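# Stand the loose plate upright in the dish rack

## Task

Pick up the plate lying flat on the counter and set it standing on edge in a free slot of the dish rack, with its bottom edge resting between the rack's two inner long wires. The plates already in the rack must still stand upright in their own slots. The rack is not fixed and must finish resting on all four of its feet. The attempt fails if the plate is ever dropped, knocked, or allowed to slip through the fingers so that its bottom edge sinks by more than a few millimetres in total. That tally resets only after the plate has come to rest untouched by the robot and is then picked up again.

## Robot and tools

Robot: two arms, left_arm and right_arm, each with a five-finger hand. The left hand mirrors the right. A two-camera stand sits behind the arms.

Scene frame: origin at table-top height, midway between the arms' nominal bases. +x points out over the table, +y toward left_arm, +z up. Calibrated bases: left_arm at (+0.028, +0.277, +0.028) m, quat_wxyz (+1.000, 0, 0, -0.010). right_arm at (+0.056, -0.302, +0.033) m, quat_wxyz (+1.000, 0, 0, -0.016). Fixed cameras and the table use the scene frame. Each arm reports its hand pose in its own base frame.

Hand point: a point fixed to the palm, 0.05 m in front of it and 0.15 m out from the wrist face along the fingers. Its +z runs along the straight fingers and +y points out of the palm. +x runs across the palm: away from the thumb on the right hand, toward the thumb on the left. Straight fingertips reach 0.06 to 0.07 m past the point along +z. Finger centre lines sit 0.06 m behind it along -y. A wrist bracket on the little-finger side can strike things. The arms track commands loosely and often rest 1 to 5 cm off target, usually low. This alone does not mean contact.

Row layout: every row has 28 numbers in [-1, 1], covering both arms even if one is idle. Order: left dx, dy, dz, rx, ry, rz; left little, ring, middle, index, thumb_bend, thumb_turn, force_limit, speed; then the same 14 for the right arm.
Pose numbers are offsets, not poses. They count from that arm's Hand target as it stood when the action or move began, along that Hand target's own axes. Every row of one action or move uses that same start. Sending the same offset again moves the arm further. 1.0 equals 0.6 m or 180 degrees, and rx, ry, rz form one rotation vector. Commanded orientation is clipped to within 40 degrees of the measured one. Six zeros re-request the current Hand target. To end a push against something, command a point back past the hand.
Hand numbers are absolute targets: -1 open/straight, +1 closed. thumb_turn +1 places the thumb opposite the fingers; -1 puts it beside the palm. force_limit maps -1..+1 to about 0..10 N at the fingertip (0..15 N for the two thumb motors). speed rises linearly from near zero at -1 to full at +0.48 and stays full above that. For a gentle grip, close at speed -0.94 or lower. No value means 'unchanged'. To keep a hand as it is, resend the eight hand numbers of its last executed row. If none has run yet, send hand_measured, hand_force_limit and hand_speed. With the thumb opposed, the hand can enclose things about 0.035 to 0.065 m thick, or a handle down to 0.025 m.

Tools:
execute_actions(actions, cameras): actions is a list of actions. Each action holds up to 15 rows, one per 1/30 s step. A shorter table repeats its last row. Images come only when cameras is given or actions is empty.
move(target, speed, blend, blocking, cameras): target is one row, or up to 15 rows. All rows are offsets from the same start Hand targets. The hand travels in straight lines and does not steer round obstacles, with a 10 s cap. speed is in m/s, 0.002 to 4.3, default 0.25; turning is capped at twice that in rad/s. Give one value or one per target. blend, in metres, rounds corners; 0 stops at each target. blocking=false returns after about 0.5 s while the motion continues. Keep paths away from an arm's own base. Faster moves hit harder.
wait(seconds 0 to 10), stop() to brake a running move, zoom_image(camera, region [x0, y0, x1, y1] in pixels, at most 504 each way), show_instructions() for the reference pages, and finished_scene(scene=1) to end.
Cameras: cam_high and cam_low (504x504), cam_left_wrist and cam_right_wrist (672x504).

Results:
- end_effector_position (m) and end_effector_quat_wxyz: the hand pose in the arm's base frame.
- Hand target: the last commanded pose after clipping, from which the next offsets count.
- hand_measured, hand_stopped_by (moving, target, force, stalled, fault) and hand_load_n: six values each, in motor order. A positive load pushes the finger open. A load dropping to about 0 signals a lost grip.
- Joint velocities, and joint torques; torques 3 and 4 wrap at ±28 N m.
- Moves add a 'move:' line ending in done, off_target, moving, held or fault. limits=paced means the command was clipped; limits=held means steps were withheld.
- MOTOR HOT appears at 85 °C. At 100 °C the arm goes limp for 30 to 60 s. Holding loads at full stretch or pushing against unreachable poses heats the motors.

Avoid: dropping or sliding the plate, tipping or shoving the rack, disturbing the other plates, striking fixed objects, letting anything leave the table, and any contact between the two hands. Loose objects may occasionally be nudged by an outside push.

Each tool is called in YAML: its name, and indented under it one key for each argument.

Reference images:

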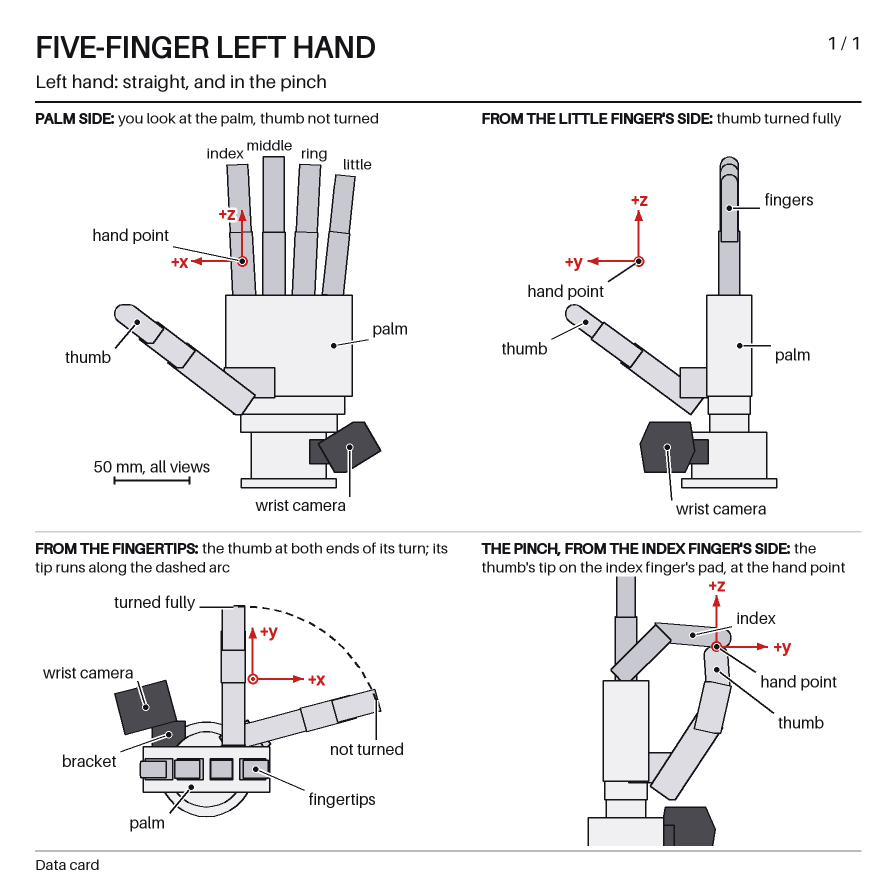

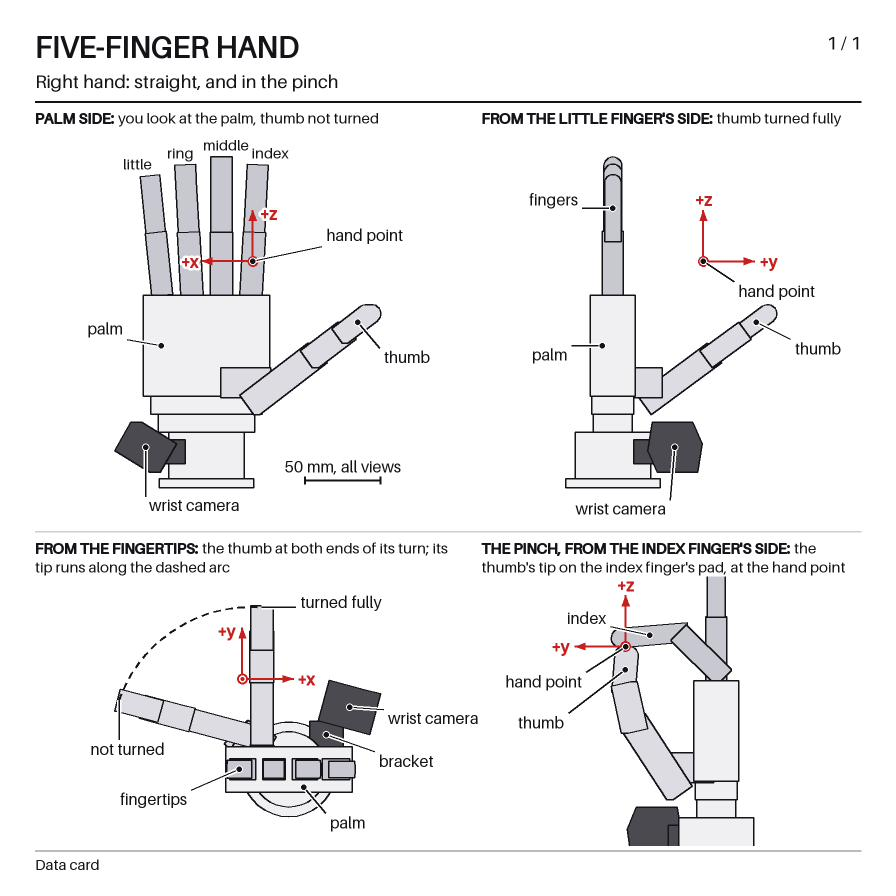

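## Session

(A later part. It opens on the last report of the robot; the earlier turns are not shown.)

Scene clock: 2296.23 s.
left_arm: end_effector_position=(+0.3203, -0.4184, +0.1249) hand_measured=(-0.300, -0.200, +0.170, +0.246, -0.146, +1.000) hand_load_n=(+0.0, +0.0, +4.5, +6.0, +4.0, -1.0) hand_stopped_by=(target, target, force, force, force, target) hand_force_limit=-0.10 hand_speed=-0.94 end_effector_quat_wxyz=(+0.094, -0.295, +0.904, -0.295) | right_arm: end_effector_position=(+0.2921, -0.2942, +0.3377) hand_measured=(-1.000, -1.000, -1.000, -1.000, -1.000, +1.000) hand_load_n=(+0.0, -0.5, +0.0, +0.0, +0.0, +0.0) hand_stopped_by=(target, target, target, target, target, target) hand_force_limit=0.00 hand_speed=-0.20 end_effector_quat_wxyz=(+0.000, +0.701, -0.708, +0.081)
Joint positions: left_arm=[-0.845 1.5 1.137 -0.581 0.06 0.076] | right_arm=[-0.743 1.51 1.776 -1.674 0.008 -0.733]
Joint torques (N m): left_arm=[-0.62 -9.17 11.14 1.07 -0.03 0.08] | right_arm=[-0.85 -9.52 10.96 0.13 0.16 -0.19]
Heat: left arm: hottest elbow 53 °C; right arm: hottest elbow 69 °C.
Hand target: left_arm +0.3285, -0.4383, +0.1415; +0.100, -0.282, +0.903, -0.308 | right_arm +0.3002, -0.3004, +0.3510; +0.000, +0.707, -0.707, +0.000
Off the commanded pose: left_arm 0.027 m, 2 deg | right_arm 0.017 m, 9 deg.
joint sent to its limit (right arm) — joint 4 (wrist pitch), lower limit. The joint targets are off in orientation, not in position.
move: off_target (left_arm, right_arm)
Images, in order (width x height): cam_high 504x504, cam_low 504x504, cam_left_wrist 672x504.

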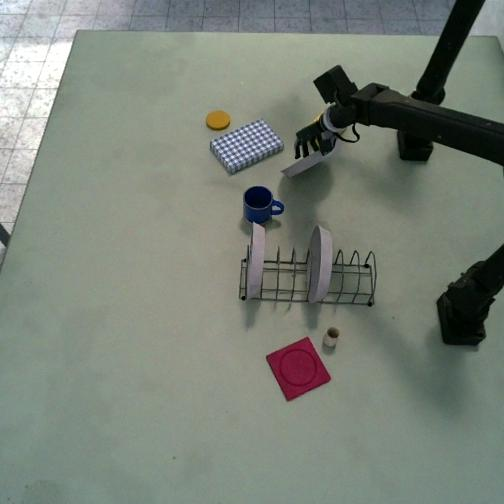

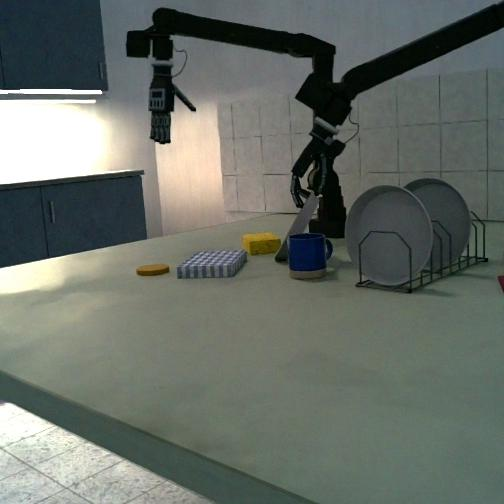

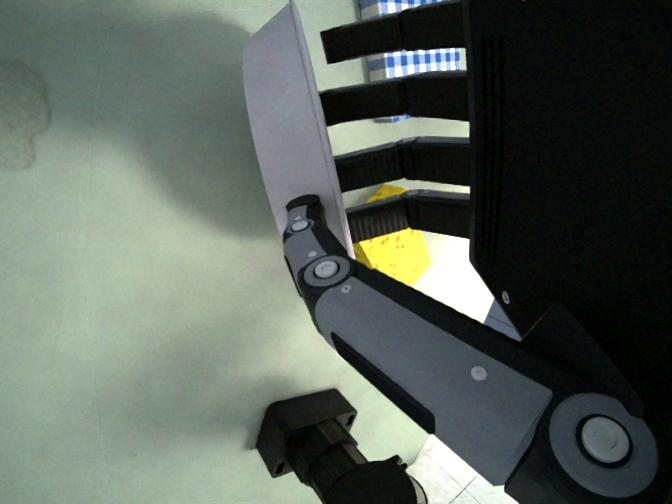

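execute_actions:
  actions: []

Scene clock: 2322.80 s.
left_arm: end_effector_position=(+0.3204, -0.4185, +0.1251) hand_measured=(-0.300, -0.200, +0.170, +0.246, -0.146, +1.000) hand_load_n=(+0.0, +0.0, +5.0, +6.5, +4.0, -1.0) hand_stopped_by=(target, target, force, force, force, target) hand_force_limit=-0.10 hand_speed=-0.94 end_effector_quat_wxyz=(+0.094, -0.295, +0.904, -0.295) | right_arm: end_effector_position=(+0.2921, -0.2942, +0.3377) hand_measured=(-1.000, -1.000, -1.000, -1.000, -1.000, +1.000) hand_load_n=(+0.0, +0.0, +0.0, +0.0, +0.0, +0.0) hand_stopped_by=(target, target, target, target, target, target) hand_force_limit=0.00 hand_speed=-0.20 end_effector_quat_wxyz=(+0.000, +0.701, -0.708, +0.081)
Joint positions: left_arm=[-0.845 1.5 1.137 -0.581 0.06 0.076] | right_arm=[-0.743 1.51 1.776 -1.674 0.008 -0.733]
Joint velocities: within noise
Joint torques (N m): left_arm=[-0.67 -9.29 11.29 1.07 -0.03 0.08] | right_arm=[-0.85 -9.52 10.96 0.13 0.16 -0.19]
Heat: left arm: hottest elbow 55 °C; right arm: hottest elbow 69 °C.
Hand target: left_arm +0.3286, -0.4384, +0.1417; +0.101, -0.282, +0.903, -0.308 | right_arm +0.3002, -0.3004, +0.3510; +0.000, +0.707, -0.707, +0.000
Off the commanded pose: left_arm 0.027 m, 2 deg | right_arm 0.017 m, 9 deg.

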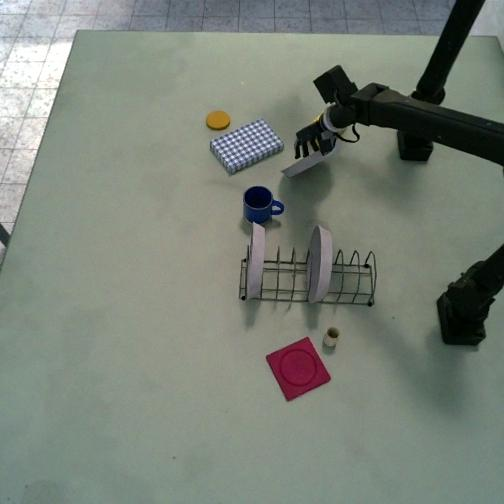

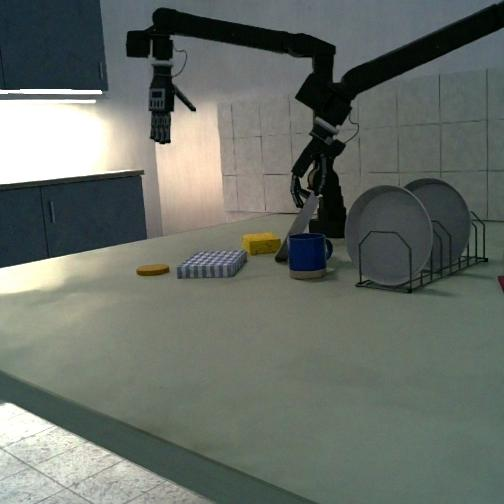

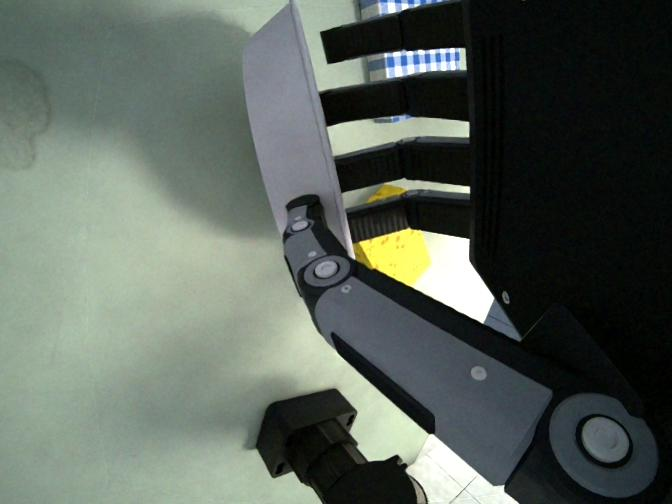

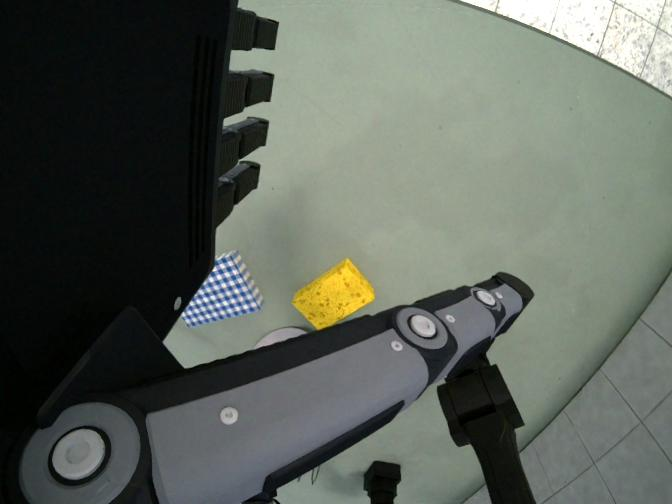

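move:
  target: [0,-0.0468,0.0240,-0.0778,0,0,-0.3,-0.2,0.67,0.67,0.1,1,-0.1,-0.94,0,0,0,0,0,0,-1,-1,-1,-1,-1,1,0,-0.2]
  speed: 0.04
  cameras: ["cam_low","cam_left_wrist","cam_high"]

Scene clock: 2337.63 s.
left_arm: end_effector_position=(+0.3399, -0.4451, +0.1343) hand_measured=(-0.300, -0.200, +0.170, +0.244, -0.148, +1.000) hand_load_n=(+0.0, +0.0, +7.0, +8.0, +7.0, -1.0) hand_stopped_by=(target, target, force, force, force, target) hand_force_limit=-0.10 hand_speed=-0.94 end_effector_quat_wxyz=(+0.059, -0.304, +0.933, -0.183) | right_arm: end_effector_position=(+0.2921, -0.2942, +0.3377) hand_measured=(-1.000, -1.000, -1.000, -1.000, -1.000, +1.000) hand_load_n=(+0.0, +0.0, +0.0, +0.0, +0.0, +0.0) hand_stopped_by=(target, target, target, target, target, target) hand_force_limit=0.00 hand_speed=-0.20 end_effector_quat_wxyz=(+0.000, +0.701, -0.708, +0.081)
Joint positions: left_arm=[-0.86 1.719 1.483 -0.949 0.032 0.076] | right_arm=[-0.743 1.51 1.776 -1.674 0.008 -0.733]
Joint torques (N m): left_arm=[-0.56 -12.22 11.15 0.73 -0.06 0.05] | right_arm=[-0.85 -9.52 10.96 0.13 0.16 -0.19]
Heat: left arm: hottest elbow 55 °C; right arm: hottest elbow 69 °C.
Hand target: left_arm +0.3462, -0.4638, +0.1473; +0.065, -0.292, +0.934, -0.196 | right_arm +0.3002, -0.3004, +0.3510; +0.000, +0.707, -0.707, +0.000
Off the commanded pose: left_arm 0.024 m, 2 deg | right_arm 0.017 m, 9 deg.
joint sent to its limit (right arm) — joint 4 (wrist pitch), lower limit. The joint targets are off in orientation, not in position.
move: off_target (left_arm, right_arm)
Images, in order (width x height): cam_high 504x504, cam_low 504x504, cam_left_wrist 672x504.

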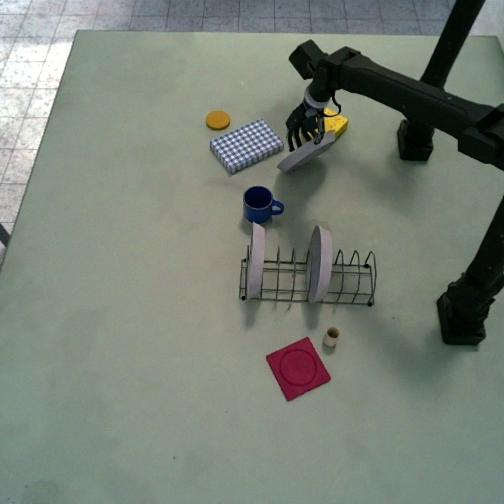

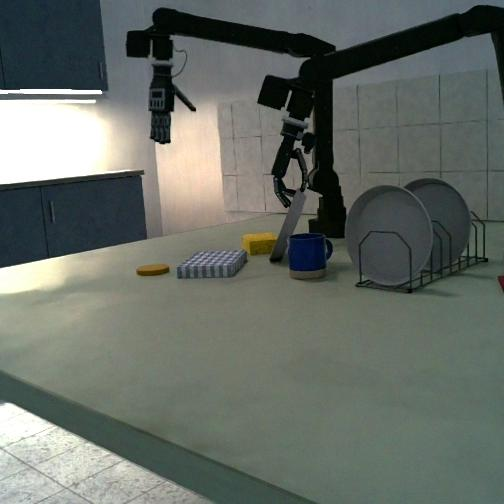

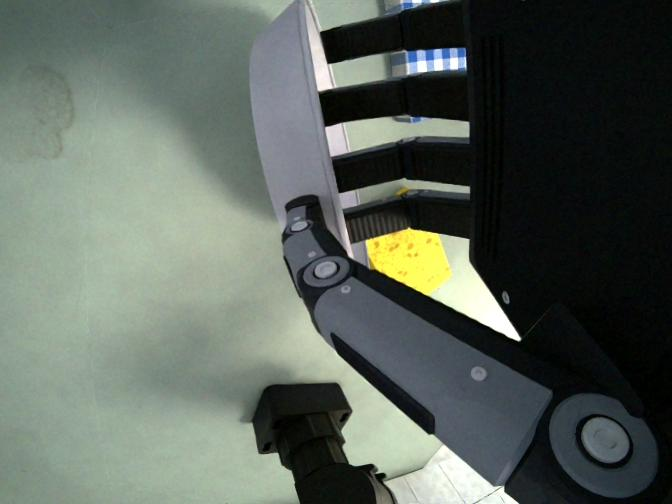

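move:
  target: [0,-0.0526,0.0088,-0.0778,0,0,-0.3,-0.2,0.67,0.67,0.1,1,-0.1,-0.94,0,0,0,0,0,0,-1,-1,-1,-1,-1,1,0,-0.2]
  speed: 0.04
  cameras: ["cam_low","cam_left_wrist","cam_high"]

Scene clock: 2357.93 s.
left_arm: end_effector_position=(+0.3608, -0.4739, +0.1481) hand_measured=(-0.300, -0.200, +0.170, +0.244, -0.148, +1.000) hand_load_n=(+0.0, +0.0, +8.0, +8.5, +8.5, -1.0) hand_stopped_by=(target, target, force, force, force, target) hand_force_limit=-0.10 hand_speed=-0.94 end_effector_quat_wxyz=(+0.024, -0.305, +0.949, -0.071) | right_arm: end_effector_position=(+0.2921, -0.2942, +0.3377) hand_measured=(-1.000, -1.000, -1.000, -1.000, -1.000, +1.000) hand_load_n=(+0.0, +0.0, +0.0, +0.0, +0.0, +0.0) hand_stopped_by=(target, target, target, target, target, target) hand_force_limit=0.00 hand_speed=-0.20 end_effector_quat_wxyz=(+0.000, +0.701, -0.708, +0.081)
Joint positions: left_arm=[-0.872 1.982 1.909 -1.347 0.01 0.076] | right_arm=[-0.743 1.51 1.776 -1.674 0.008 -0.733]
Joint torques (N m): left_arm=[-0.56 -15.27 10.74 -0.02 -0.11 -0.02] | right_arm=[-0.85 -9.52 10.96 0.13 0.16 -0.19]
Heat: left arm: hottest elbow 59 °C; right arm: hottest elbow 69 °C.
Hand target: left_arm +0.3637, -0.4895, +0.1554; +0.029, -0.298, +0.951, -0.081 | right_arm +0.3002, -0.3004, +0.3510; +0.000, +0.707, -0.707, +0.000
Off the commanded pose: left_arm 0.017 m, 2 deg | right_arm 0.017 m, 9 deg.
joint sent to its limit (right arm) — joint 4 (wrist pitch), lower limit. The joint targets are off in orientation, not in position.
move: off_target (left_arm, right_arm)
Images, in order (width x height): cam_high 504x504, cam_low 504x504, cam_left_wrist 672x504.

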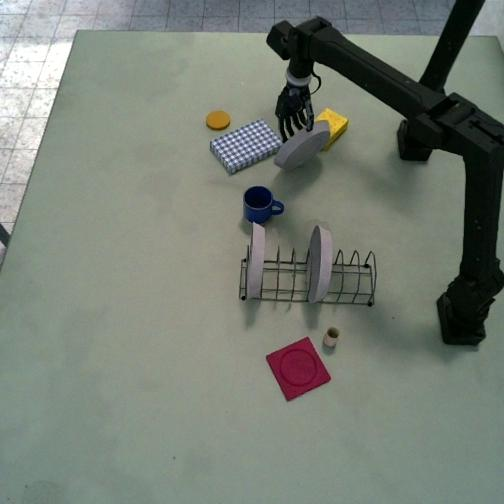

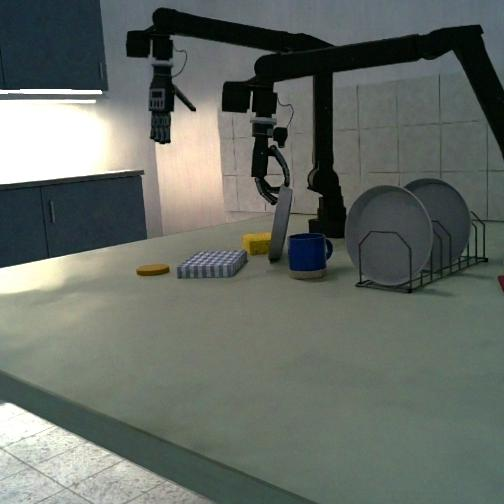

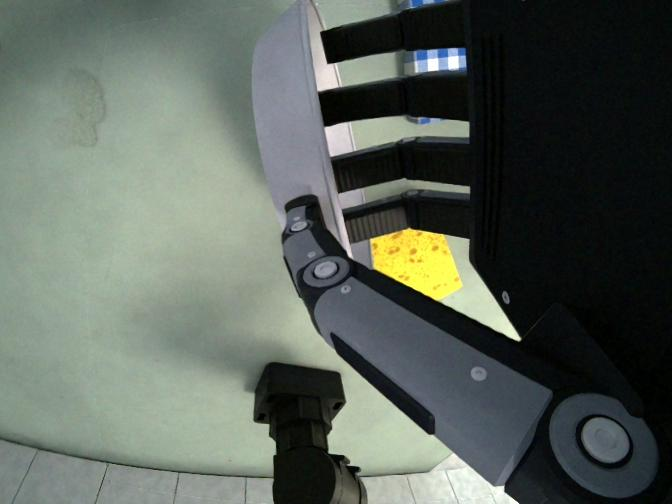

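move:
  target: [0,-0.0058,-0.0328,-0.0222,0,0,-0.3,-0.2,0.67,0.67,0.1,1,-0.1,-0.94,0,0,0,0,0,0,-1,-1,-1,-1,-1,1,0,-0.2]
  speed: 0.03
  cameras: ["cam_low","cam_left_wrist"]

Scene clock: 2371.30 s.
left_arm: end_effector_position=(+0.3607, -0.4723, +0.1583) hand_measured=(-0.300, -0.200, +0.170, +0.244, -0.146, +1.000) hand_load_n=(+0.0, +0.0, +3.0, +5.5, +1.5, -0.5) hand_stopped_by=(target, target, force, force, force, target) hand_force_limit=-0.10 hand_speed=-0.94 end_effector_quat_wxyz=(+0.010, -0.306, +0.952, -0.027) | right_arm: end_effector_position=(+0.2921, -0.2942, +0.3377) hand_measured=(-1.000, -1.000, -1.000, -1.000, -1.000, +1.000) hand_load_n=(+0.0, +0.0, +0.0, +0.0, +0.0, +0.0) hand_stopped_by=(target, target, target, target, target, target) hand_force_limit=0.00 hand_speed=-0.20 end_effector_quat_wxyz=(+0.000, +0.701, -0.708, +0.081)
Joint positions: left_arm=[-0.873 2.055 2.044 -1.501 0.002 0.076] | right_arm=[-0.743 1.51 1.776 -1.674 0.008 -0.733]
Joint torques (N m): left_arm=[-0.62 -17.08 11.4 0.1 -0.03 -0.03] | right_arm=[-0.85 -9.52 10.96 0.13 0.16 -0.19]
Heat: left arm: hottest elbow 59 °C; right arm: hottest elbow 69 °C.
Hand target: left_arm +0.3638, -0.4895, +0.1753; +0.019, -0.298, +0.953, -0.047 | right_arm +0.3002, -0.3004, +0.3510; +0.000, +0.707, -0.707, +0.000
Off the commanded pose: left_arm 0.024 m, 3 deg | right_arm 0.017 m, 9 deg.
joint sent to its limit (right arm) — joint 4 (wrist pitch), lower limit. The joint targets are off in orientation, not in position.
move: off_target (left_arm, right_arm)
Images, in order (width x height): cam_low 504x504, cam_left_wrist 672x504.

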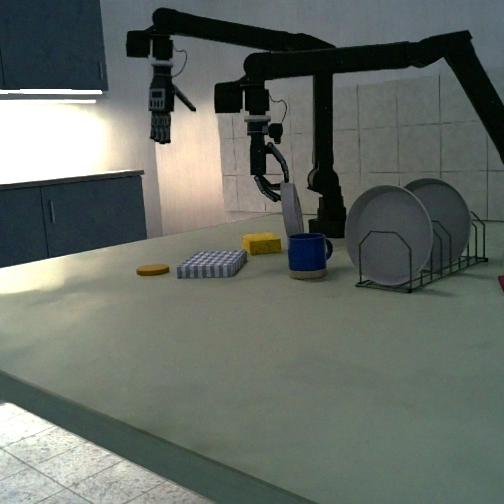

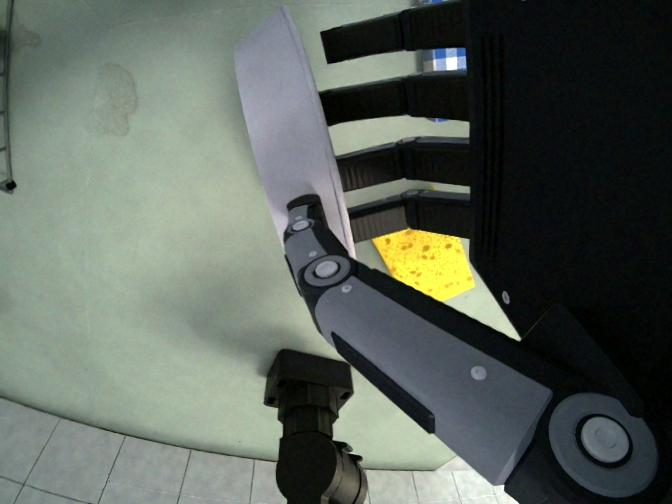

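wait:
  seconds: 0
  cameras: ["cam_high","cam_low"]

zoom_image:
  camera: "cam_low"
  region: [200, 130, 350, 280]

zoom_image:
  camera: "cam_high"
  region: [210, 60, 390, 240]

Scene clock: 2384.03 s.
left_arm: end_effector_position=(+0.3607, -0.4723, +0.1583) hand_measured=(-0.300, -0.200, +0.170, +0.244, -0.146, +1.000) hand_load_n=(+0.0, +0.0, +3.0, +5.5, +2.0, -0.5) hand_stopped_by=(target, target, force, force, force, target) hand_force_limit=-0.10 hand_speed=-0.94 end_effector_quat_wxyz=(+0.010, -0.306, +0.952, -0.027) | right_arm: end_effector_position=(+0.2921, -0.2942, +0.3377) hand_measured=(-1.000, -1.000, -1.000, -1.000, -1.000, +1.000) hand_load_n=(+0.0, +0.0, +0.0, +0.0, +0.0, +0.0) hand_stopped_by=(target, target, target, target, target, target) hand_force_limit=0.00 hand_speed=-0.20 end_effector_quat_wxyz=(+0.000, +0.701, -0.708, +0.081)
Joint positions: left_arm=[-0.873 2.055 2.044 -1.501 0.002 0.076] | right_arm=[-0.743 1.51 1.776 -1.674 0.008 -0.733]
Joint torques (N m): left_arm=[-0.62 -17.14 11.41 0.09 -0.03 -0.03] | right_arm=[-0.85 -9.52 10.96 0.13 0.16 -0.19]
Heat: left arm: hottest elbow 61 °C; right arm: hottest elbow 69 °C.
Hand target: left_arm +0.3638, -0.4895, +0.1754; +0.019, -0.298, +0.953, -0.047 | right_arm +0.3002, -0.3004, +0.3510; +0.000, +0.707, -0.707, +0.000
Off the commanded pose: left_arm 0.024 m, 3 deg | right_arm 0.017 m, 9 deg.
Images, in order (width x height): cam_high 504x504, cam_low 504x504.

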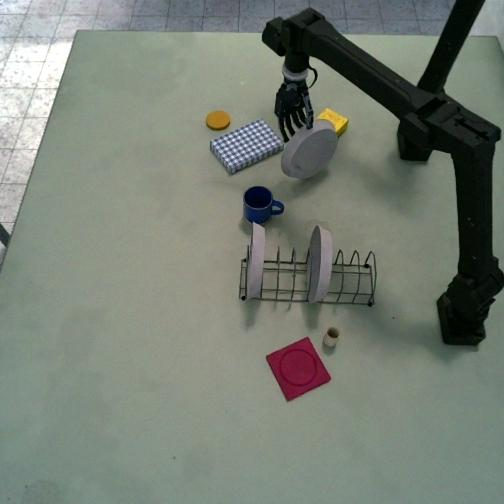

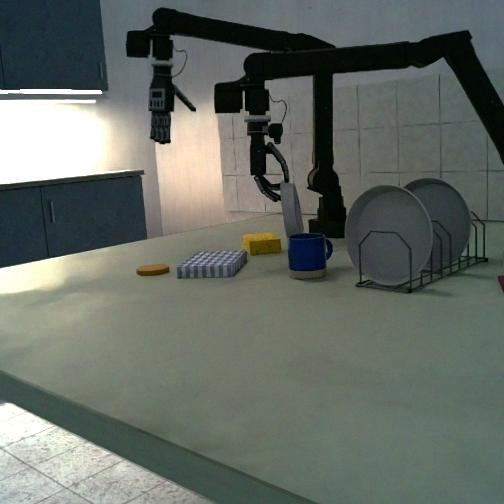

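Scaled by 3.360 from the camera's 504x504 image, which has a finer 720x720 frame.

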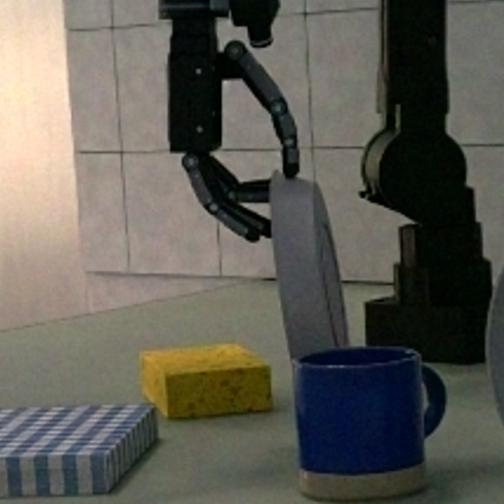

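Scaled by 2.800 from the camera's 504x504 image, which has a finer 720x720 frame.

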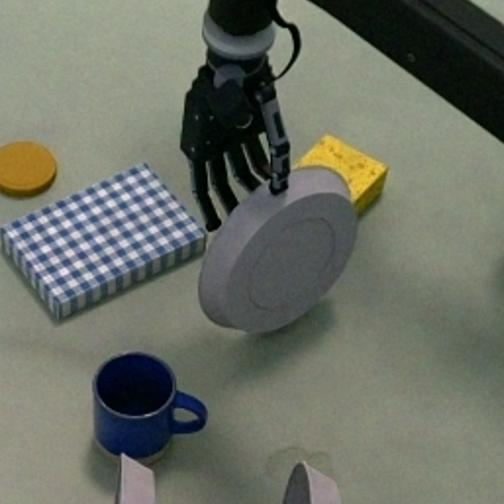

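move:
  target: [0,0,-0.01,0.035,0,0,-0.3,-0.2,0.67,0.67,0.1,1,-0.1,-0.94,0,0,0,0,0,0,-1,-1,-1,-1,-1,1,0,-0.2]
  speed: 0.03
  cameras: ["cam_left_wrist","cam_low"]

Scene clock: 2409.30 s.
left_arm: end_effector_position=(+0.3681, -0.4821, +0.1560) hand_measured=(-0.300, -0.200, +0.170, +0.244, -0.146, +1.000) hand_load_n=(+0.0, +0.0, +2.0, +5.0, +1.0, -0.5) hand_stopped_by=(target, target, force, force, force, target) hand_force_limit=-0.10 hand_speed=-0.94 end_effector_quat_wxyz=(+0.027, -0.305, +0.949, -0.073) | right_arm: end_effector_position=(+0.2921, -0.2942, +0.3377) hand_measured=(-1.000, -1.000, -1.000, -1.000, -1.000, +1.000) hand_load_n=(+0.0, +0.0, +0.0, +0.0, +0.0, +0.0) hand_stopped_by=(target, target, target, target, target, target) hand_force_limit=0.00 hand_speed=-0.20 end_effector_quat_wxyz=(+0.000, +0.701, -0.708, +0.081)
Joint positions: left_arm=[-0.873 2.009 1.972 -1.378 0.006 0.076] | right_arm=[-0.743 1.51 1.776 -1.674 0.008 -0.733]
Joint torques (N m): left_arm=[-0.38 -20.89 7.43 1.03 0.16 0] | right_arm=[-0.85 -9.52 10.96 0.13 0.16 -0.19]
Heat: left arm: hottest elbow 62 °C; right arm: hottest elbow 69 °C.
Hand target: left_arm +0.3634, -0.4890, +0.1814; +0.035, -0.297, +0.949, -0.100 | right_arm +0.3002, -0.3004, +0.3510; +0.000, +0.707, -0.707, +0.000
Off the commanded pose: left_arm 0.027 m, 3 deg | right_arm 0.017 m, 9 deg.
joint sent to its limit (right arm) — joint 4 (wrist pitch), lower limit. The joint targets are off in orientation, not in position.
move: off_target (left_arm, right_arm)
Images, in order (width x height): cam_low 504x504, cam_left_wrist 672x504.

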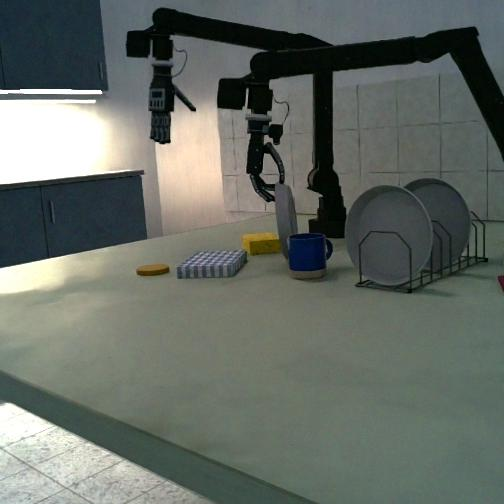

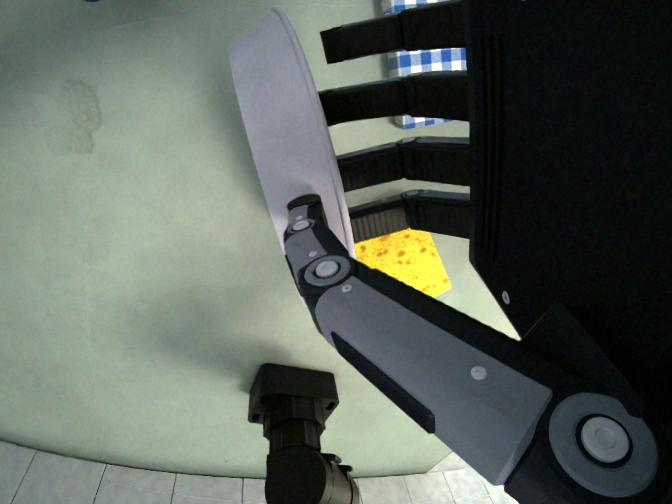

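execute_actions:
  actions:
    - [[0,0,0,0,0,0,-0.3,-0.2,0.67,0.67,0.13,1,-0.35,-0.96,0,0,0,0,0,0,-1,-1,-1,-1,-1,1,0,-0.2]]
  cameras: ["cam_left_wrist","cam_high"]

Scene clock: 2418.33 s.
left_arm: end_effector_position=(+0.3682, -0.4822, +0.1560) hand_measured=(-0.300, -0.200, +0.170, +0.244, -0.134, +1.000) hand_load_n=(+0.0, +0.0, +2.5, +5.0, +4.5, -0.5) hand_stopped_by=(target, target, force, force, force, target) hand_force_limit=-0.35 hand_speed=-0.96 end_effector_quat_wxyz=(+0.027, -0.305, +0.949, -0.074) | right_arm: end_effector_position=(+0.2921, -0.2942, +0.3377) hand_measured=(-1.000, -1.000, -1.000, -1.000, -1.000, +1.000) hand_load_n=(+0.0, +0.0, +0.0, +0.0, -0.5, +0.0) hand_stopped_by=(target, target, target, target, target, target) hand_force_limit=0.00 hand_speed=-0.20 end_effector_quat_wxyz=(+0.000, +0.701, -0.708, +0.081)
Joint positions: left_arm=[-0.873 2.009 1.972 -1.377 0.006 0.076] | right_arm=[-0.743 1.51 1.776 -1.674 0.008 -0.733]
Joint torques (N m): left_arm=[-0.38 -20.78 7.35 1.03 0.16 -0.01] | right_arm=[-0.85 -9.52 10.96 0.13 0.16 -0.19]
Heat: left arm: hottest elbow 59 °C; right arm: hottest elbow 69 °C.
Hand target: left_arm +0.3634, -0.4891, +0.1813; +0.035, -0.297, +0.949, -0.100 | right_arm +0.3002, -0.3004, +0.3510; +0.000, +0.707, -0.707, +0.000
Off the commanded pose: left_arm 0.027 m, 3 deg | right_arm 0.017 m, 9 deg.
joint sent to its limit (right arm) — joint 4 (wrist pitch), lower limit. The joint targets are off in orientation, not in position.
Step readings (end_effector_position of left_arm | right_arm):
0: (+0.3682, -0.4822, +0.1560) | (+0.2921, -0.2942, +0.3377)
1: (+0.3682, -0.4822, +0.1560) | (+0.2921, -0.2942, +0.3377)
2: (+0.3682, -0.4822, +0.1560) | (+0.2921, -0.2942, +0.3377)
4: (+0.3682, -0.4822, +0.1560) | (+0.2921, -0.2942, +0.3377)
8: (+0.3682, -0.4822, +0.1560) | (+0.2921, -0.2942, +0.3377)
15: (+0.3682, -0.4822, +0.1560) | (+0.2921, -0.2942, +0.3377)
Images, in order (width x height): cam_high 504x504, cam_left_wrist 672x504.

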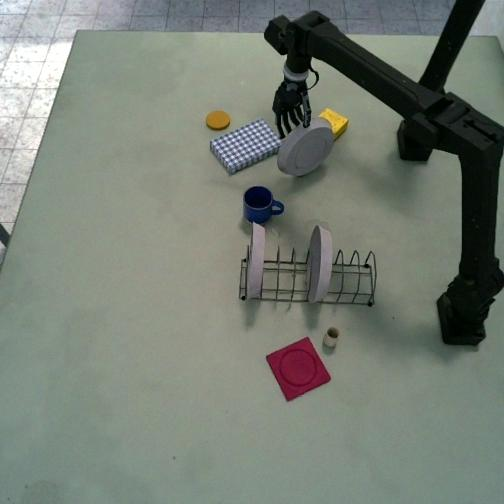

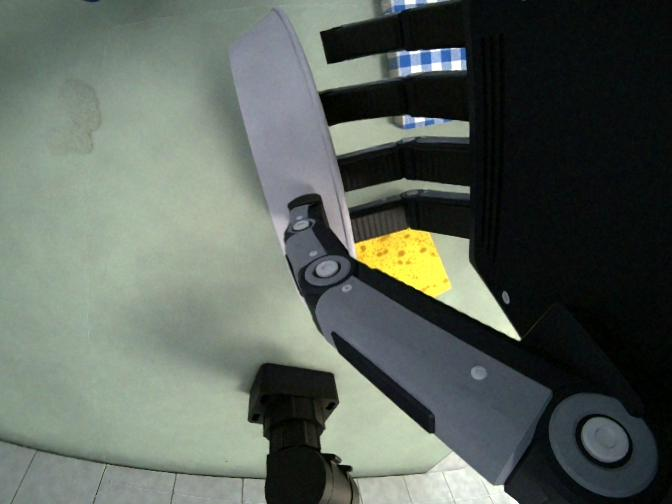

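execute_actions:
  actions:
    - [[0,0,0,0,0,0,-0.3,-0.2,0.69,0.67,0.13,1,-0.05,-0.96,0,0,0,0,0,0,-1,-1,-1,-1,-1,1,0,-0.2]]
  cameras: ["cam_left_wrist","cam_low"]

zoom_image:
  camera: "cam_low"
  region: [200, 130, 350, 280]

Scene clock: 2426.97 s.
left_arm: end_effector_position=(+0.3680, -0.4823, +0.1560) hand_measured=(-0.300, -0.200, +0.176, +0.244, -0.134, +1.000) hand_load_n=(+0.0, +0.0, +3.5, +6.0, +5.0, -0.5) hand_stopped_by=(target, target, force, force, force, target) hand_force_limit=-0.05 hand_speed=-0.96 end_effector_quat_wxyz=(+0.026, -0.305, +0.949, -0.074) | right_arm: end_effector_position=(+0.2921, -0.2942, +0.3377) hand_measured=(-1.000, -1.000, -1.000, -1.000, -1.000, +1.000) hand_load_n=(+0.0, +0.0, +0.0, +0.0, +0.0, +0.0) hand_stopped_by=(target, target, target, target, target, target) hand_force_limit=0.00 hand_speed=-0.20 end_effector_quat_wxyz=(+0.000, +0.701, -0.708, +0.081)
Joint positions: left_arm=[-0.873 2.009 1.972 -1.377 0.007 0.076] | right_arm=[-0.743 1.51 1.776 -1.674 0.008 -0.733]
Joint torques (N m): left_arm=[-0.38 -20.78 7.35 1.05 0.11 0] | right_arm=[-0.85 -9.52 10.96 0.13 0.16 -0.19]
Heat: left arm: hottest elbow 57 °C; right arm: hottest elbow 69 °C.
Hand target: left_arm +0.3634, -0.4891, +0.1813; +0.036, -0.297, +0.949, -0.100 | right_arm +0.3002, -0.3004, +0.3510; +0.000, +0.707, -0.707, +0.000
Off the commanded pose: left_arm 0.027 m, 3 deg | right_arm 0.017 m, 9 deg.
joint sent to its limit (right arm) — joint 4 (wrist pitch), lower limit. The joint targets are off in orientation, not in position.
Step readings (end_effector_position of left_arm | right_arm):
0: (+0.3682, -0.4822, +0.1560) | (+0.2921, -0.2942, +0.3377)
1: (+0.3682, -0.4822, +0.1560) | (+0.2921, -0.2942, +0.3377)
2: (+0.3682, -0.4822, +0.1560) | (+0.2921, -0.2942, +0.3377)
4: (+0.3681, -0.4822, +0.1560) | (+0.2921, -0.2942, +0.3377)
8: (+0.3680, -0.4823, +0.1560) | (+0.2921, -0.2942, +0.3377)
15: (+0.3680, -0.4823, +0.1560) | (+0.2921, -0.2942, +0.3377)
Images, in order (width x height): cam_low 504x504, cam_left_wrist 672x504.

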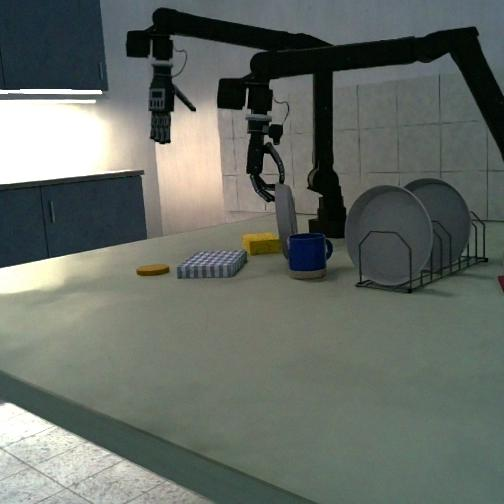

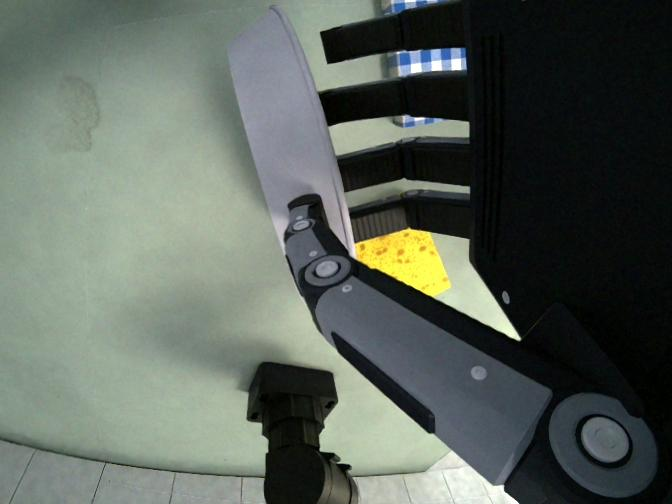

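Scaled by 3.360 from the camera's 504x504 image, which has a finer 720x720 frame.

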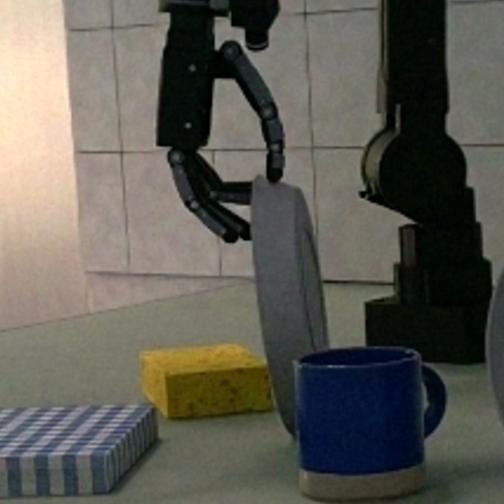

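move:
  target: [0,-0.018,-0.0813,0,0,0,-0.3,-0.2,0.69,0.67,0.13,1,-0.05,-0.96,0,0,0,0,0,0,-1,-1,-1,-1,-1,1,0,-0.2]
  speed: 0.04
  cameras: ["cam_left_wrist","cam_low","cam_high"]

zoom_image:
  camera: "cam_high"
  region: [210, 60, 390, 240]

zoom_image:
  camera: "cam_low"
  region: [200, 110, 350, 260]

Scene clock: 2439.77 s.
left_arm: end_effector_position=(+0.3617, -0.4748, +0.1863) hand_measured=(-0.300, -0.200, +0.176, +0.244, -0.134, +1.000) hand_load_n=(+0.0, +0.0, +4.0, +6.0, +5.0, -0.5) hand_stopped_by=(target, target, force, force, force, target) hand_force_limit=-0.05 hand_speed=-0.96 end_effector_quat_wxyz=(+0.020, -0.305, +0.950, -0.057) | right_arm: end_effector_position=(+0.2921, -0.2942, +0.3377) hand_measured=(-1.000, -1.000, -1.000, -1.000, -1.000, +1.000) hand_load_n=(+0.0, +0.0, +0.0, +0.0, +0.0, +0.0) hand_stopped_by=(target, target, target, target, target, target) hand_force_limit=0.00 hand_speed=-0.20 end_effector_quat_wxyz=(+0.000, +0.701, -0.708, +0.081)
Joint positions: left_arm=[-0.873 2.009 2.05 -1.49 0.007 0.076] | right_arm=[-0.743 1.51 1.776 -1.674 0.008 -0.733]
Joint torques (N m): left_arm=[-0.44 -20.31 11.58 0.34 0.12 -0.01] | right_arm=[-0.85 -9.52 10.96 0.13 0.16 -0.19]
Heat: left arm: hottest elbow 56 °C; right arm: hottest elbow 69 °C.
Hand target: left_arm +0.3632, -0.4895, +0.2313; +0.035, -0.297, +0.949, -0.100 | right_arm +0.3002, -0.3004, +0.3510; +0.000, +0.707, -0.707, +0.000
Off the commanded pose: left_arm 0.047 m, 5 deg | right_arm 0.017 m, 9 deg.
joint sent to its limit (right arm) — joint 4 (wrist pitch), lower limit. The joint targets are off in orientation, not in position.
move: off_target (left_arm, right_arm)
Images, in order (width x height): cam_high 504x504, cam_low 504x504, cam_left_wrist 672x504.

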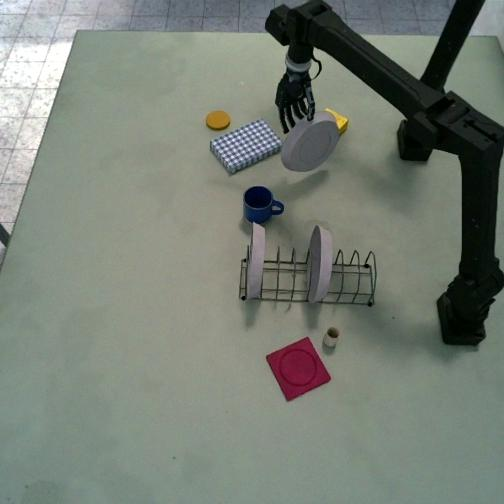

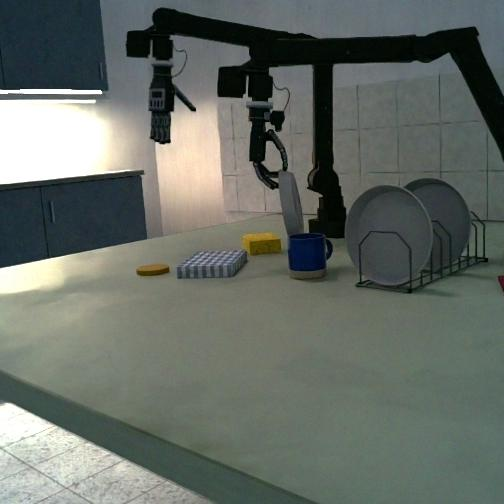

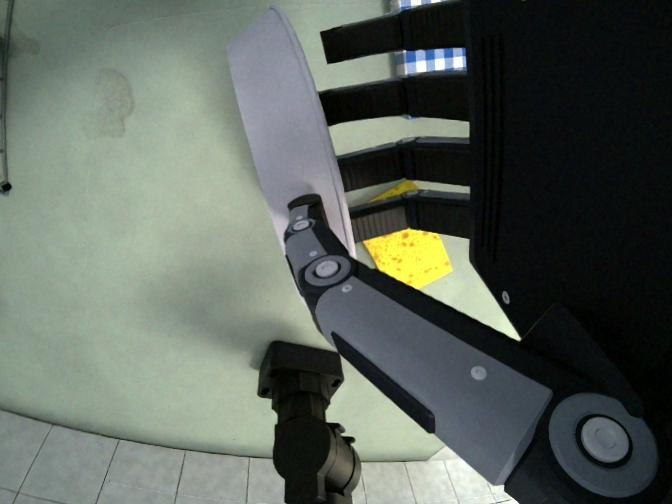

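Scaled by 2.800 from the camera's 504x504 image, which has a finer 720x720 frame.

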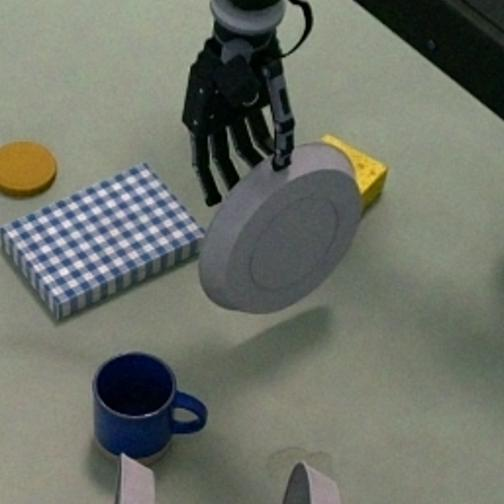

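Scaled by 3.360 from the camera's 504x504 image, which has a finer 720x720 frame.

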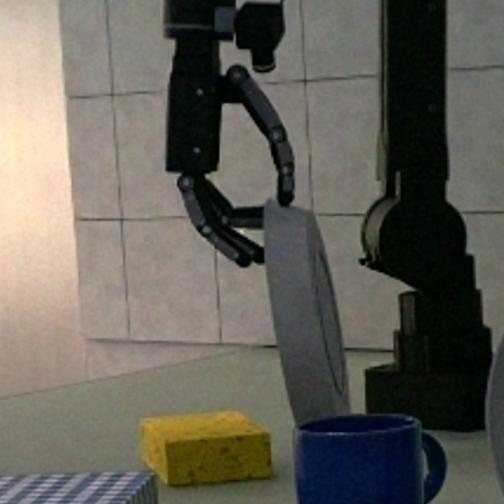

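move:
  target: [-0.0202,0.0332,-0.1608,0.05,0,0,-0.3,-0.2,0.69,0.67,0.13,1,-0.05,-0.96,0,0,0,0,0,0,-1,-1,-1,-1,-1,1,0,-0.2]
  speed: 0.05
  cameras: ["cam_left_wrist","cam_low","cam_high"]

zoom_image:
  camera: "cam_low"
  region: [200, 90, 350, 240]

Scene clock: 2473.30 s.
left_arm: end_effector_position=(+0.3446, -0.4584, +0.2960) hand_measured=(-0.300, -0.200, +0.176, +0.244, -0.134, +1.000) hand_load_n=(+0.0, +0.0, +3.5, +5.5, +4.0, -0.5) hand_stopped_by=(target, target, force, force, force, target) hand_force_limit=-0.05 hand_speed=-0.96 end_effector_quat_wxyz=(+0.048, -0.292, +0.944, -0.149) | right_arm: end_effector_position=(+0.2921, -0.2942, +0.3377) hand_measured=(-1.000, -1.000, -1.000, -1.000, -1.000, +1.000) hand_load_n=(+0.0, +0.0, +0.0, +0.0, +0.0, +0.0) hand_stopped_by=(target, target, target, target, target, target) hand_force_limit=0.00 hand_speed=-0.20 end_effector_quat_wxyz=(+0.000, +0.701, -0.708, +0.081)
Joint positions: left_arm=[-0.873 1.812 2.045 -1.49 0.027 0.094] | right_arm=[-0.743 1.51 1.776 -1.674 0.008 -0.733]
Joint torques (N m): left_arm=[1.55 -17.55 7.82 1.13 0.17 0.07] | right_arm=[-0.85 -9.52 10.96 0.13 0.16 -0.19]
Heat: left arm: hottest elbow 60 °C; right arm: hottest elbow 69 °C.
Hand target: left_arm +0.3498, -0.4504, +0.3213; +0.059, -0.293, +0.938, -0.174 | right_arm +0.3002, -0.3004, +0.3510; +0.000, +0.707, -0.707, +0.000
Off the commanded pose: left_arm 0.027 m, 3 deg | right_arm 0.017 m, 9 deg.
joint sent to its limit (right arm) — joint 4 (wrist pitch), lower limit. The joint targets are off in orientation, not in position.
move: off_target (left_arm, right_arm)
Images, in order (width x height): cam_high 504x504, cam_low 504x504, cam_left_wrist 672x504.

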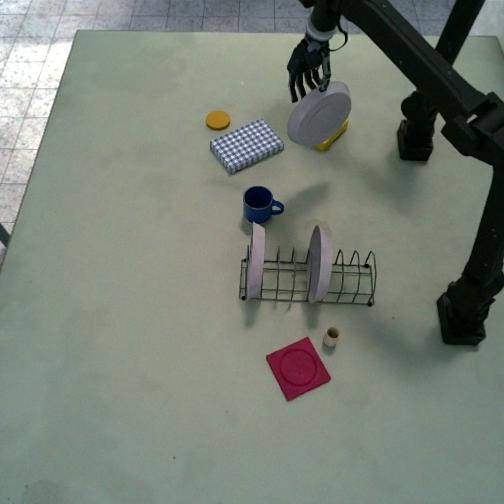

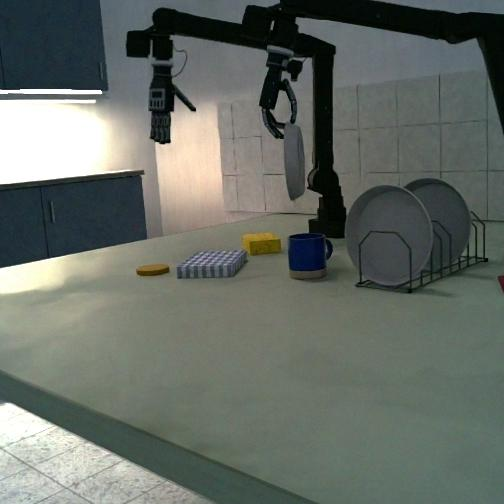

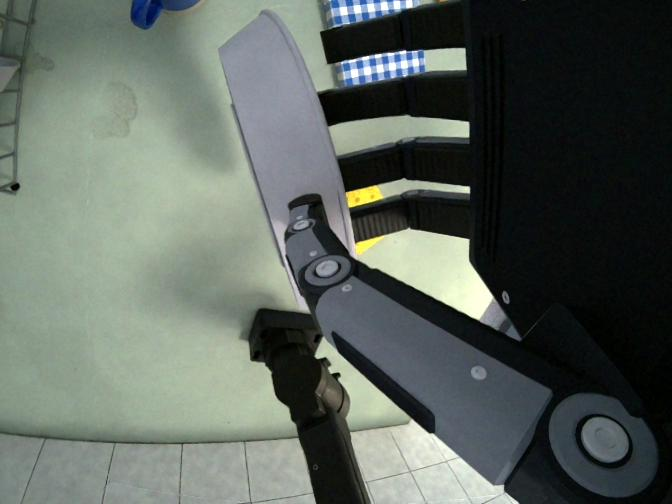

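Scaled by 3.360 from the camera's 504x504 image, which has a finer 720x720 frame.

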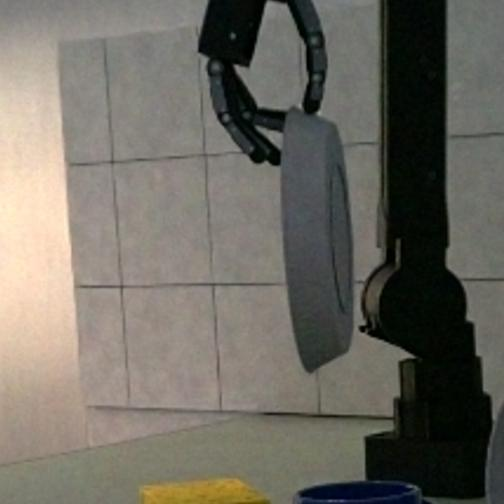

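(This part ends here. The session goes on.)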